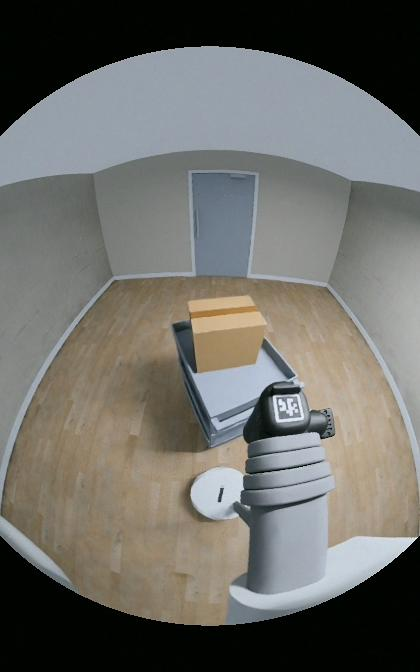

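Emit:
wait(seconds=0, cameras=["r2_head_camera","r2_wrist_camera","r2_head_right_camera","r1_head_left_camera"])

Scene clock: 111.17 s.
r1.base_odometry: x=+0.000 y=+0.000 heading=+1.600
r1.turned_by_wheels: +0.000
r1.turned_by_imu: +0.000
r1.base_tilt: forward=-1.6 right=+1.3
r1.lidar_m: 2.44 3.91 1.53 0.85 0.75 0.73 0.87 0.76 0.77 0.95 1.82 2.04
r1.base_status: not commanded
r1.joint_positions: lift_m=+0.700 arm_m=+0.000 wrist_yaw_rad=+0.003 wrist_pitch_rad=+0.002 wrist_roll_rad=+0.000 gripper_m=+0.056
r1.joint_status: not commanded
r1.measured_speeds: all 0
r1.motor_effort: lift_m=+24(24) arm_m=+4(4) wheel_0=+1(2) wheel_1=+0(1) wheel_2=+0(0)
r1.servo_current: wrist_yaw_rad=39(65) wrist_pitch_rad=39(52) wrist_roll_rad=46(72) gripper_m=39(46)
r1.hand_pose: x=+0.4595 y=-0.0867 z=+0.8772 quat_wxyz=(+1.000, +0.000, +0.001, +0.001) (m; r1's base frame)
r1.wrist_depth_mm: - - - - - - - / - - - - - - - / - - - - - - - / - - - - - - - / - - - - - - - / - - 193 - 187 - - / - 1921 1921 153 - - -
r2.base_odometry: x=-1.064 y=-0.280 heading=-2.884
r2.turned_by_wheels: +0.000
r2.turned_by_imu: +0.000
r2.base_tilt: forward=-0.7 right=+0.0
r2.lidar_m: 0.29 0.41 2.48 2.40 2.49 2.50 2.39 2.53 2.44 2.34 2.45 0.40
r2.base_status: done
r2.joint_positions: lift_m=+1.100 arm_m=+0.000 wrist_yaw_rad=+0.003 wrist_pitch_rad=+1.347 wrist_roll_rad=+1.568 gripper_m=+0.080
r2.joint_status: not commanded
r2.measured_speeds: all 0
r2.motor_effort: lift_m=+21(21) arm_m=-4(4) wheel_0=+3(14) wheel_1=+4(10) wheel_2=-1(14)
r2.servo_current: wrist_yaw_rad=46(59) wrist_pitch_rad=39(46) wrist_roll_rad=52(59) gripper_m=52(59)
r2.hand_pose: x=+0.2351 y=-0.0872 z=+0.9967 quat_wxyz=(+0.554, +0.551, +0.442, -0.440) (m; r2's base frame)
r2.wrist_depth_mm: 1464 452 1281 1205 1160 1098 1042 / 477 424 1308 1205 1160 1118 1078 / - 410 809 1229 1182 1138 1042 / 504 424 404 1205 1182 - 1042 / 492 - 389 1078 1182 - 1060 / 488 - 194 1229 191 - 1078 / 477 128 397 - 1182 1118 1078
pictures: r1_head_left_camera, r2_head_camera, r2_head_right_camera, r2_wrist_camera
Images, in order (width x height): r1_head_left_camera 420x672, r2_head_camera 420x560, r2_head_right_camera 420x672, r2_wrist_camera 616x392.

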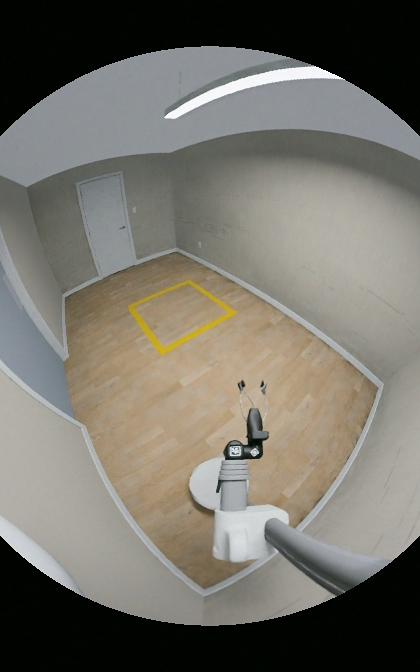

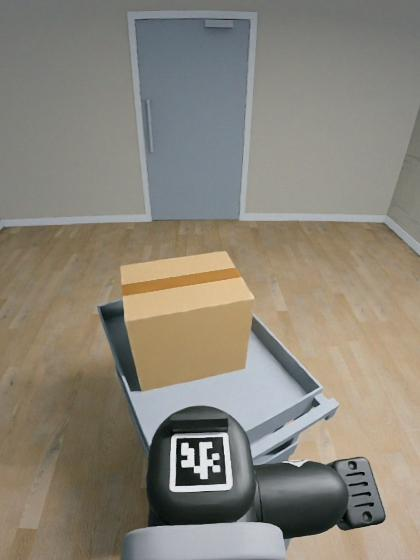

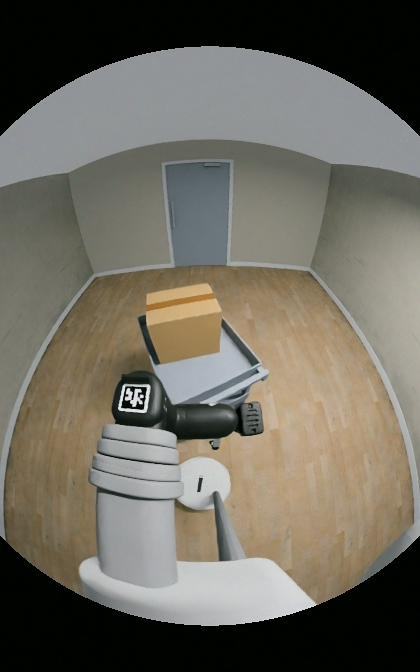

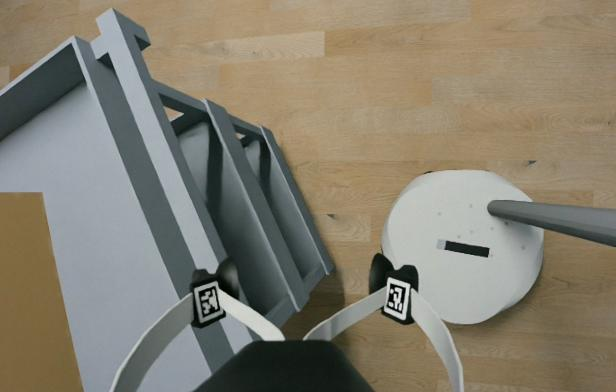

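Emit:
move(blocking=false, cameras=[], r2={"joints":{"arm_m":0.10,"gripper_m":0.10,"lift_m":1.03,"wrist_roll_rad":1.2}})

Emit:
wait(seconds=1, cameras=["r2_wrist_camera"])

Scene clock: 124.40 s.
move: r2 moving
r1: as last shown
r1.base_tilt: forward=-1.5 right=+1.3
r1.lidar_m: 2.44 3.91 1.53 0.87 0.76 0.76 0.89 0.78 0.76 0.95 1.82 2.02
r1.motor_effort: lift_m=+24(24) arm_m=+4(4) wheel_0=+1(1) wheel_1=+0(0) wheel_2=+0(0)
r1.servo_current: wrist_yaw_rad=59(59) wrist_pitch_rad=46(52) wrist_roll_rad=39(59) gripper_m=39(46)
r1.wrist_depth_mm: - - - - - - - / - - - - - - - / - - - - - - - / - - - - - - - / - - - - - - - / - - 193 - 187 - - / - 1921 1983 154 - - -
r2.base_odometry: x=-1.064 y=-0.280 heading=-2.884
r2.turned_by_wheels: +0.000
r2.turned_by_imu: +0.000
r2.base_tilt: forward=-0.7 right=+0.1
r2.lidar_m: 0.30 0.42 2.49 2.37 2.50 2.49 2.40 2.52 2.45 2.35 2.45 0.38
r2.base_status: not commanded
r2.joint_positions: lift_m=+1.062 arm_m=+0.051 wrist_yaw_rad=+0.003 wrist_pitch_rad=+1.347 wrist_roll_rad=+1.205 gripper_m=+0.095
r2.joint_status: lift_m moving; arm_m moving; wrist_roll_rad moving; gripper_m moving
r2.measured_speeds: translate_m=+0.000 strafe_m=+0.000 rotate_rad=+0.000 lift_m=-0.141 arm_m=+0.195 wrist_yaw_rad=+0.000 wrist_pitch_rad=+0.000 wrist_roll_rad=-0.175
r2.motor_effort: lift_m=+13(19) arm_m=+8(11) wheel_0=+3(4) wheel_1=+4(4) wheel_2=-1(2)
r2.servo_current: wrist_yaw_rad=59(59) wrist_pitch_rad=46(46) wrist_roll_rad=46(85) gripper_m=59(91)
r2.hand_pose: x=+0.2857 y=-0.0872 z=+0.9595 quat_wxyz=(+0.644, +0.442, +0.515, -0.353) (m; r2's base frame)
r2.wrist_depth_mm: 469 - 384 1229 1182 1118 1060 / 415 - 377 1182 1160 1118 1078 / 439 - 370 1182 1160 1078 1042 / 449 - 357 1160 1160 1098 1060 / 459 - 347 1042 1160 - 1042 / 449 - 192 1182 189 - 654 / 449 404 355 - - - 1008
pictures: none
No camera images: "cameras" was empty.

Scene clock: 125.20 s.
earlier move: r2 done
r1.base_odometry: x=+0.000 y=+0.000 heading=+1.600
r1.turned_by_wheels: +0.000
r1.turned_by_imu: +0.000
r1.base_tilt: forward=-1.6 right=+1.3
r1.lidar_m: 2.44 3.92 1.53 0.87 0.75 0.74 0.87 0.77 0.80 0.93 1.82 2.02
r1.base_status: not commanded
r1.joint_positions: lift_m=+0.700 arm_m=+0.000 wrist_yaw_rad=+0.003 wrist_pitch_rad=+0.002 wrist_roll_rad=+0.000 gripper_m=+0.056
r1.joint_status: not commanded
r1.measured_speeds: all 0
r1.motor_effort: lift_m=+24(24) arm_m=+4(4) wheel_0=+1(2) wheel_1=+0(1) wheel_2=+0(0)
r1.servo_current: wrist_yaw_rad=59(65) wrist_pitch_rad=46(52) wrist_roll_rad=52(78) gripper_m=33(46)
r1.hand_pose: x=+0.4595 y=-0.0867 z=+0.8772 quat_wxyz=(+1.000, +0.000, +0.001, +0.001) (m; r1's base frame)
r1.wrist_depth_mm: - - - - - - - / - - - - - - - / - - - - - - - / - - - - - - - / - - - - - - - / - - 194 - 187 - - / - 1921 1921 153 - - -
r2.base_odometry: x=-1.064 y=-0.280 heading=-2.884
r2.turned_by_wheels: +0.000
r2.turned_by_imu: +0.000
r2.base_tilt: forward=-0.6 right=+0.0
r2.lidar_m: 0.29 0.43 2.52 2.37 2.48 2.52 2.40 2.54 2.44 2.33 2.45 0.38
r2.base_status: not commanded
r2.joint_positions: lift_m=+1.030 arm_m=+0.100 wrist_yaw_rad=+0.003 wrist_pitch_rad=+1.347 wrist_roll_rad=+1.202 gripper_m=+0.100
r2.joint_status: all done
r2.measured_speeds: all 0
r2.motor_effort: lift_m=+14(19) arm_m=+8(11) wheel_0=+3(4) wheel_1=+4(4) wheel_2=-2(2)
r2.servo_current: wrist_yaw_rad=46(65) wrist_pitch_rad=39(46) wrist_roll_rad=46(85) gripper_m=46(91)
r2.hand_pose: x=+0.3349 y=-0.0872 z=+0.9273 quat_wxyz=(+0.645, +0.441, +0.515, -0.352) (m; r2's base frame)
r2.wrist_depth_mm: - - 325 1205 1138 1078 1025 / 377 - 319 1182 1118 1098 1042 / 397 - 329 1008 1098 1060 1025 / 397 - 322 683 1118 1060 1008 / 402 - 315 647 1118 - 1008 / 407 - 195 615 194 - 707 / 402 - - - - - -
wait: 0.80 of 1 s (r2 has come to rest)
pictures: r2_wrist_camera
Images, in order (width x height): r2_wrist_camera 616x392.

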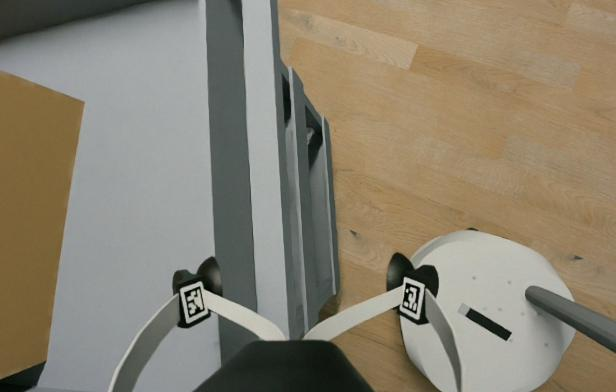

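Emit:
move(blocking=false, cameras=[], r2={"joints":{"arm_m":0.13}})

Emit:
move(blocking=false, cameras=[], r2={"joints":{"lift_m":0.90}})

Emit:
wait(seconds=1, cameras=["r2_wrist_camera"])

Scene clock: 130.97 s.
move: r2 moving
r1: as last shown
r1.base_tilt: forward=-1.6 right=+1.2
r1.lidar_m: 2.46 3.89 1.54 0.85 0.74 0.76 0.89 0.76 0.78 0.95 1.81 2.03
r1.servo_current: wrist_yaw_rad=46(59) wrist_pitch_rad=39(52) wrist_roll_rad=46(72) gripper_m=46(46)
r1.wrist_depth_mm: - - - - - - - / - - - - - - - / - - - - - - - / - - - - - - - / - - - - - - - / - - 193 - 187 - - / - 1863 1983 153 - - -
r2.base_odometry: x=-1.064 y=-0.280 heading=-2.884
r2.turned_by_wheels: +0.000
r2.turned_by_imu: +0.000
r2.base_tilt: forward=-0.7 right=+0.1
r2.lidar_m: 0.29 0.42 2.51 2.39 2.46 2.53 2.40 2.52 2.44 2.35 2.44 0.39
r2.base_status: not commanded
r2.joint_positions: lift_m=+1.030 arm_m=+0.129 wrist_yaw_rad=+0.003 wrist_pitch_rad=+1.347 wrist_roll_rad=+1.202 gripper_m=+0.100
r2.joint_status: arm_m moving
r2.measured_speeds: translate_m=+0.000 strafe_m=+0.000 rotate_rad=+0.000 lift_m=+0.000 arm_m=+0.024 wrist_yaw_rad=+0.000 wrist_pitch_rad=+0.000 wrist_roll_rad=+0.000
r2.motor_effort: lift_m=+14(14) arm_m=+8(10) wheel_0=+3(3) wheel_1=+4(4) wheel_2=-1(2)
r2.servo_current: wrist_yaw_rad=46(52) wrist_pitch_rad=39(52) wrist_roll_rad=52(52) gripper_m=52(59)
r2.hand_pose: x=+0.3644 y=-0.0873 z=+0.9273 quat_wxyz=(+0.645, +0.441, +0.515, -0.352) (m; r2's base frame)
r2.wrist_depth_mm: 424 - 342 324 1160 1078 1042 / 345 - 330 306 1118 1098 1042 / 366 - 325 298 1118 1060 1008 / 366 - 338 296 1098 1042 1008 / 370 - 304 303 1098 1042 991 / 389 - 193 290 195 - 715 / 382 - - - - - -
pictures: none
No camera images: "cameras" was empty.

Scene clock: 131.47 s.
earlier move: r2 moving
move: r2 moving
r1: as last shown
r1.base_tilt: forward=-1.6 right=+1.3
r1.lidar_m: 2.47 3.92 1.54 0.84 0.75 0.75 0.88 0.76 0.79 0.95 1.83 2.03
r1.motor_effort: lift_m=+24(24) arm_m=+4(4) wheel_0=+1(1) wheel_1=+0(1) wheel_2=+0(0)
r1.servo_current: wrist_yaw_rad=59(59) wrist_pitch_rad=52(52) wrist_roll_rad=52(65) gripper_m=39(46)
r1.wrist_depth_mm: - - - - - - - / - - - - - - - / - - - - - - - / - - - - - - - / - - - - - - - / - - 194 - 187 - - / - 1983 1863 153 - - -
r2.base_odometry: x=-1.064 y=-0.280 heading=-2.884
r2.turned_by_wheels: +0.000
r2.turned_by_imu: +0.000
r2.base_tilt: forward=-0.7 right=+0.1
r2.lidar_m: 0.28 0.46 2.50 2.37 2.50 2.54 2.42 2.53 2.42 2.35 2.45 0.40
r2.base_status: not commanded
r2.joint_positions: lift_m=+0.992 arm_m=+0.130 wrist_yaw_rad=+0.003 wrist_pitch_rad=+1.347 wrist_roll_rad=+1.202 gripper_m=+0.100
r2.joint_status: lift_m moving; arm_m moving
r2.measured_speeds: translate_m=+0.000 strafe_m=+0.000 rotate_rad=+0.000 lift_m=-0.146 arm_m=+0.000 wrist_yaw_rad=+0.000 wrist_pitch_rad=+0.000 wrist_roll_rad=+0.000
r2.motor_effort: lift_m=+12(17) arm_m=+9(10) wheel_0=+3(4) wheel_1=+4(4) wheel_2=-1(2)
r2.servo_current: wrist_yaw_rad=46(52) wrist_pitch_rad=39(46) wrist_roll_rad=46(52) gripper_m=52(52)
r2.hand_pose: x=+0.3649 y=-0.0873 z=+0.8893 quat_wxyz=(+0.645, +0.441, +0.515, -0.352) (m; r2's base frame)
r2.wrist_depth_mm: - - 312 278 1118 1042 1008 / 345 - 303 267 1098 1042 1008 / 364 - 296 264 1078 1025 991 / 362 - 285 266 1078 1042 991 / 368 - 279 259 1060 1025 946 / 375 - 197 254 193 - 715 / 370 - - - - - -
pictures: none
No camera images: "cameras" was empty.

Scene clock: 132.47 s.
earlier move: r2 moving
r1.base_odometry: x=+0.000 y=+0.000 heading=+1.600
r1.turned_by_wheels: +0.000
r1.turned_by_imu: +0.000
r1.base_tilt: forward=-1.6 right=+1.3
r1.lidar_m: 2.48 3.91 1.52 0.84 0.75 0.73 0.90 0.77 0.77 0.95 1.83 2.04
r1.base_status: not commanded
r1.joint_positions: lift_m=+0.700 arm_m=+0.000 wrist_yaw_rad=+0.003 wrist_pitch_rad=+0.002 wrist_roll_rad=+0.000 gripper_m=+0.056
r1.joint_status: not commanded
r1.measured_speeds: all 0
r1.motor_effort: lift_m=+24(24) arm_m=+4(4) wheel_0=+1(1) wheel_1=+0(1) wheel_2=+0(0)
r1.servo_current: wrist_yaw_rad=39(65) wrist_pitch_rad=52(52) wrist_roll_rad=33(72) gripper_m=52(52)
r1.hand_pose: x=+0.4595 y=-0.0867 z=+0.8772 quat_wxyz=(+1.000, +0.000, +0.001, +0.001) (m; r1's base frame)
r1.wrist_depth_mm: - - - - - - - / - - - - - - - / - - - - - - - / - - - - - - - / - - - - - - - / - - 193 - 187 - - / - 1983 1983 153 - - -
r2.base_odometry: x=-1.064 y=-0.280 heading=-2.883
r2.turned_by_wheels: +0.000
r2.turned_by_imu: +0.000
r2.base_tilt: forward=-0.6 right=+0.0
r2.lidar_m: 0.30 0.42 2.51 2.37 2.49 2.49 2.40 2.54 2.43 2.35 2.45 0.44
r2.base_status: not commanded
r2.joint_positions: lift_m=+0.901 arm_m=+0.130 wrist_yaw_rad=+0.003 wrist_pitch_rad=+1.342 wrist_roll_rad=+1.202 gripper_m=+0.100
r2.joint_status: lift_m moving; arm_m moving
r2.measured_speeds: all 0
r2.motor_effort: lift_m=+5(17) arm_m=+7(10) wheel_0=+3(4) wheel_1=+4(4) wheel_2=+2(2)
r2.servo_current: wrist_yaw_rad=52(65) wrist_pitch_rad=52(52) wrist_roll_rad=52(59) gripper_m=46(59)
r2.hand_pose: x=+0.3665 y=-0.0872 z=+0.7983 quat_wxyz=(+0.646, +0.442, +0.513, -0.351) (m; r2's base frame)
r2.wrist_depth_mm: - - 211 196 1042 960 904 / 309 - 219 190 1008 946 904 / 309 - 202 178 1008 946 917 / - - 199 173 991 917 891 / - - 205 170 960 931 878 / - 182 190 168 195 - - / - - 178 - 960 - -
wait: 1.00 s; no rest
pictures: r2_wrist_camera
Images, in order (width x height): r2_wrist_camera 616x392.

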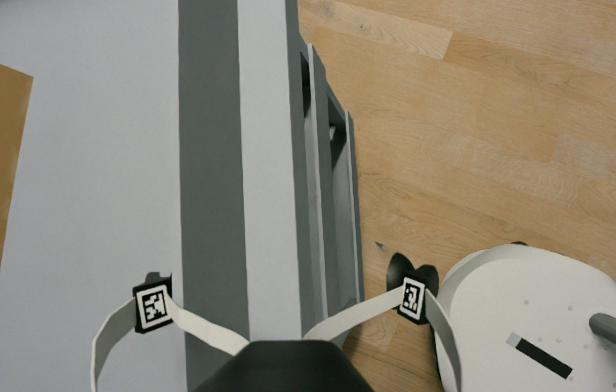

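Emit:
move(blocking=false, cameras=[], r2={"joints":{"gripper_m":-0.03}})

Emit:
wait(seconds=2, cameras=["r2_wrist_camera"])

Scene clock: 136.37 s.
earlier move: r2 done
move: r2 moving
r1: as last shown
r1.lidar_m: 2.46 3.91 1.49 0.84 0.74 0.75 0.89 0.75 0.77 0.97 1.82 2.03
r1.servo_current: wrist_yaw_rad=52(65) wrist_pitch_rad=33(46) wrist_roll_rad=39(65) gripper_m=39(46)
r1.wrist_depth_mm: - - - - - - - / - - - - - - - / - - - - - - - / - - - - - - - / - - - - - - - / - - 193 - 187 - - / - 1863 1983 153 - - -
r2.base_odometry: x=-1.064 y=-0.280 heading=-2.883
r2.turned_by_wheels: +0.000
r2.turned_by_imu: +0.001
r2.base_tilt: forward=-0.6 right=+0.0
r2.lidar_m: 0.29 0.43 2.49 2.39 2.49 2.51 2.40 2.53 2.46 2.33 2.45 0.38
r2.base_status: not commanded
r2.joint_positions: lift_m=+0.901 arm_m=+0.130 wrist_yaw_rad=+0.003 wrist_pitch_rad=+1.341 wrist_roll_rad=+1.202 gripper_m=+0.083
r2.joint_status: gripper_m moving; the others done
r2.measured_speeds: translate_m=+0.000 strafe_m=+0.000 rotate_rad=+0.000 lift_m=+0.000 arm_m=+0.000 wrist_yaw_rad=+0.004 wrist_pitch_rad=+0.000 wrist_roll_rad=+0.000
r2.motor_effort: lift_m=+7(7) arm_m=+2(4) wheel_0=+3(4) wheel_1=+4(4) wheel_2=+2(2)
r2.servo_current: wrist_yaw_rad=39(52) wrist_pitch_rad=52(59) wrist_roll_rad=52(65) gripper_m=137(163)
r2.hand_pose: x=+0.3670 y=-0.0872 z=+0.7983 quat_wxyz=(+0.647, +0.442, +0.513, -0.350) (m; r2's base frame)
r2.wrist_depth_mm: - - 204 179 1042 976 917 / 309 - 200 192 1025 960 904 / 306 - 206 175 976 931 904 / - - 204 173 976 946 878 / - - 199 170 960 917 878 / - 184 186 167 189 - - / - - 179 - 946 - -
pictures: none
No camera images: "cameras" was empty.

Scene clock: 137.87 s.
earlier move: r2 done
r1.base_odometry: x=+0.000 y=+0.000 heading=+1.600
r1.turned_by_wheels: +0.000
r1.turned_by_imu: +0.000
r1.base_tilt: forward=-1.6 right=+1.3
r1.lidar_m: 2.46 3.93 1.53 0.86 0.75 0.75 0.86 0.78 0.79 0.97 1.81 2.05
r1.base_status: not commanded
r1.joint_positions: lift_m=+0.700 arm_m=+0.000 wrist_yaw_rad=+0.003 wrist_pitch_rad=+0.002 wrist_roll_rad=+0.000 gripper_m=+0.056
r1.joint_status: not commanded
r1.measured_speeds: all 0
r1.motor_effort: lift_m=+24(24) arm_m=+4(4) wheel_0=+1(2) wheel_1=+0(1) wheel_2=+0(0)
r1.servo_current: wrist_yaw_rad=59(65) wrist_pitch_rad=46(52) wrist_roll_rad=46(65) gripper_m=39(52)
r1.hand_pose: x=+0.4595 y=-0.0867 z=+0.8772 quat_wxyz=(+1.000, +0.000, +0.001, +0.001) (m; r1's base frame)
r1.wrist_depth_mm: - - - - - - - / - - - - - - - / - - - - - - - / - - - - - - - / - - - - - - - / - - 194 - 187 - - / - 1921 1983 153 - - -
r2.base_odometry: x=-1.064 y=-0.280 heading=-2.883
r2.turned_by_wheels: +0.000
r2.turned_by_imu: +0.000
r2.base_tilt: forward=-0.7 right=+0.1
r2.lidar_m: 0.25 0.36 2.50 2.39 2.47 2.52 2.39 2.53 2.41 2.34 2.45 0.40
r2.base_status: not commanded
r2.joint_positions: lift_m=+0.900 arm_m=+0.130 wrist_yaw_rad=+0.004 wrist_pitch_rad=+1.341 wrist_roll_rad=+1.200 gripper_m=-0.028
r2.joint_status: all done
r2.measured_speeds: all 0
r2.motor_effort: lift_m=+17(18) arm_m=-3(4) wheel_0=+3(4) wheel_1=+4(4) wheel_2=+3(3)
r2.servo_current: wrist_yaw_rad=46(59) wrist_pitch_rad=59(65) wrist_roll_rad=52(65) gripper_m=169(364)
r2.hand_pose: x=+0.3671 y=-0.0872 z=+0.7974 quat_wxyz=(+0.647, +0.442, +0.513, -0.350) (m; r2's base frame)
r2.wrist_depth_mm: - - 198 163 991 960 917 / 287 - 192 162 991 960 931 / 285 - 187 160 991 960 891 / - - 191 158 976 931 878 / - - 175 156 960 931 891 / - 160 178 155 174 - - / - 138 - - - - -
wait: 1.50 of 2 s (r2 has come to rest)
pictures: r2_wrist_camera
Images, in order (width x height): r2_wrist_camera 616x392.

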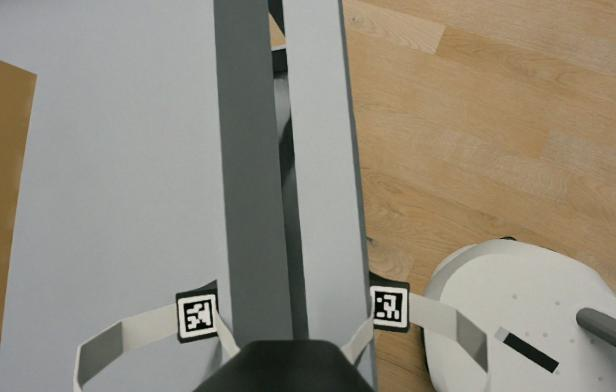

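Emit:
move(blocking=false, cameras=[], r2={"base":{"translate_m":-0.5,"strafe_m":0.1},"contact_limits":{"translate_m":0.8}})

Emit:
wait(seconds=5, cameras=["r2_head_camera"])

Scene clock: 143.67 s.
move: r2 moving
r1: as last shown
r1.lidar_m: 2.44 3.93 1.56 0.84 0.75 0.77 0.89 0.76 0.79 0.96 1.83 2.02
r1.motor_effort: lift_m=+24(24) arm_m=+4(4) wheel_0=+1(1) wheel_1=+0(0) wheel_2=+0(0)
r1.servo_current: wrist_yaw_rad=39(59) wrist_pitch_rad=39(46) wrist_roll_rad=39(59) gripper_m=46(46)
r1.wrist_depth_mm: - - - - - - - / - - - - - - - / - - - - - - - / - - - - - - - / - - - - - - - / - - 194 - 187 - - / - 1921 1983 154 - - -
r2.base_odometry: x=-1.032 y=-0.278 heading=-2.883
r2.turned_by_wheels: +0.000
r2.turned_by_imu: +0.001
r2.base_tilt: forward=-0.6 right=+0.1
r2.lidar_m: 0.26 0.35 2.50 2.36 2.45 2.50 2.38 2.49 2.45 2.34 2.44 0.40
r2.base_status: translate_m moving; strafe_m moving
r2.joint_positions: lift_m=+0.900 arm_m=+0.130 wrist_yaw_rad=+0.005 wrist_pitch_rad=+1.341 wrist_roll_rad=+1.200 gripper_m=-0.028
r2.joint_status: not commanded
r2.measured_speeds: translate_m=-0.123 strafe_m=+0.024 rotate_rad=-0.002 lift_m=+0.000 arm_m=+0.000 wrist_yaw_rad=+0.000 wrist_pitch_rad=+0.000 wrist_roll_rad=+0.000
r2.motor_effort: lift_m=+19(19) arm_m=-3(4) wheel_0=-8(8) wheel_1=-7(8) wheel_2=+18(21)
r2.servo_current: wrist_yaw_rad=46(59) wrist_pitch_rad=52(65) wrist_roll_rad=39(59) gripper_m=163(176)
r2.contact_limits: translate_m 0.8
r2.hand_pose: x=+0.3672 y=-0.0871 z=+0.7973 quat_wxyz=(+0.648, +0.441, +0.514, -0.349) (m; r2's base frame)
r2.wrist_depth_mm: - - 195 165 1008 960 917 / 286 - 190 163 976 946 891 / 290 - 199 162 976 931 904 / - - 193 159 976 931 891 / - - 187 157 976 931 891 / - 160 180 155 176 - - / - - - - - - -
pictures: none
No camera images: "cameras" was empty.

Scene clock: 146.33 s.
earlier move: r2 done
r1.base_odometry: x=+0.000 y=+0.000 heading=+1.600
r1.turned_by_wheels: +0.000
r1.turned_by_imu: +0.000
r1.base_tilt: forward=-1.6 right=+1.2
r1.lidar_m: 2.45 3.90 1.52 0.88 0.71 0.77 0.88 0.76 0.80 0.96 1.81 2.03
r1.base_status: not commanded
r1.joint_positions: lift_m=+0.700 arm_m=+0.000 wrist_yaw_rad=+0.003 wrist_pitch_rad=+0.002 wrist_roll_rad=+0.000 gripper_m=+0.056
r1.joint_status: not commanded
r1.measured_speeds: all 0
r1.motor_effort: lift_m=+24(24) arm_m=+4(4) wheel_0=+1(2) wheel_1=+0(1) wheel_2=+0(0)
r1.servo_current: wrist_yaw_rad=39(78) wrist_pitch_rad=39(52) wrist_roll_rad=46(65) gripper_m=39(46)
r1.hand_pose: x=+0.4595 y=-0.0867 z=+0.8772 quat_wxyz=(+1.000, +0.000, +0.001, +0.001) (m; r1's base frame)
r1.wrist_depth_mm: - - - - - - - / - - - - - - - / - - - - - - - / - - - - - - - / - - - - - - - / - - 193 - 187 - - / - 1983 1983 153 - - -
r2.base_odometry: x=-0.555 y=-0.249 heading=-2.884
r2.turned_by_wheels: -0.001
r2.turned_by_imu: -0.002
r2.base_tilt: forward=-0.7 right=+0.1
r2.lidar_m: 0.25 3.25 2.40 2.28 2.42 2.00 1.91 2.00 2.56 2.43 0.56 0.40
r2.base_status: done
r2.joint_positions: lift_m=+0.900 arm_m=+0.130 wrist_yaw_rad=-0.002 wrist_pitch_rad=+1.344 wrist_roll_rad=+1.202 gripper_m=-0.028
r2.joint_status: not commanded
r2.measured_speeds: all 0
r2.motor_effort: lift_m=+19(19) arm_m=-3(4) wheel_0=-7(12) wheel_1=-6(9) wheel_2=+2(21)
r2.servo_current: wrist_yaw_rad=52(65) wrist_pitch_rad=46(65) wrist_roll_rad=46(59) gripper_m=137(176)
r2.contact_limits: translate_m 0.8
r2.hand_pose: x=+0.3656 y=-0.0876 z=+0.7971 quat_wxyz=(+0.645, +0.443, +0.513, -0.353) (m; r2's base frame)
r2.wrist_depth_mm: 268 - - 194 160 960 917 / 271 - - 186 158 946 917 / 282 - - 186 156 931 891 / 289 - - 200 156 946 891 / - - 173 190 155 946 878 / - 156 179 157 173 - - / - - - - - - -
wait: 2.67 of 5 s (r2 has come to rest)
pictures: r2_head_camera
Images, in order (width x height): r2_head_camera 420x560.

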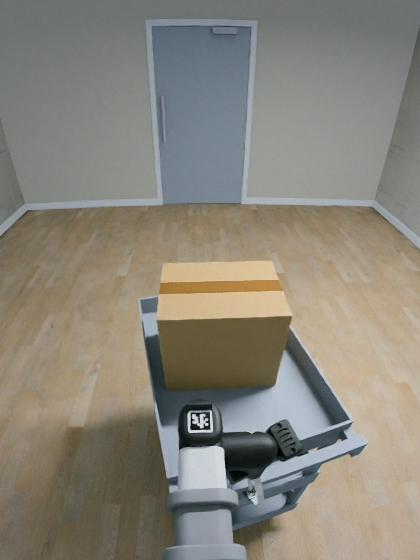

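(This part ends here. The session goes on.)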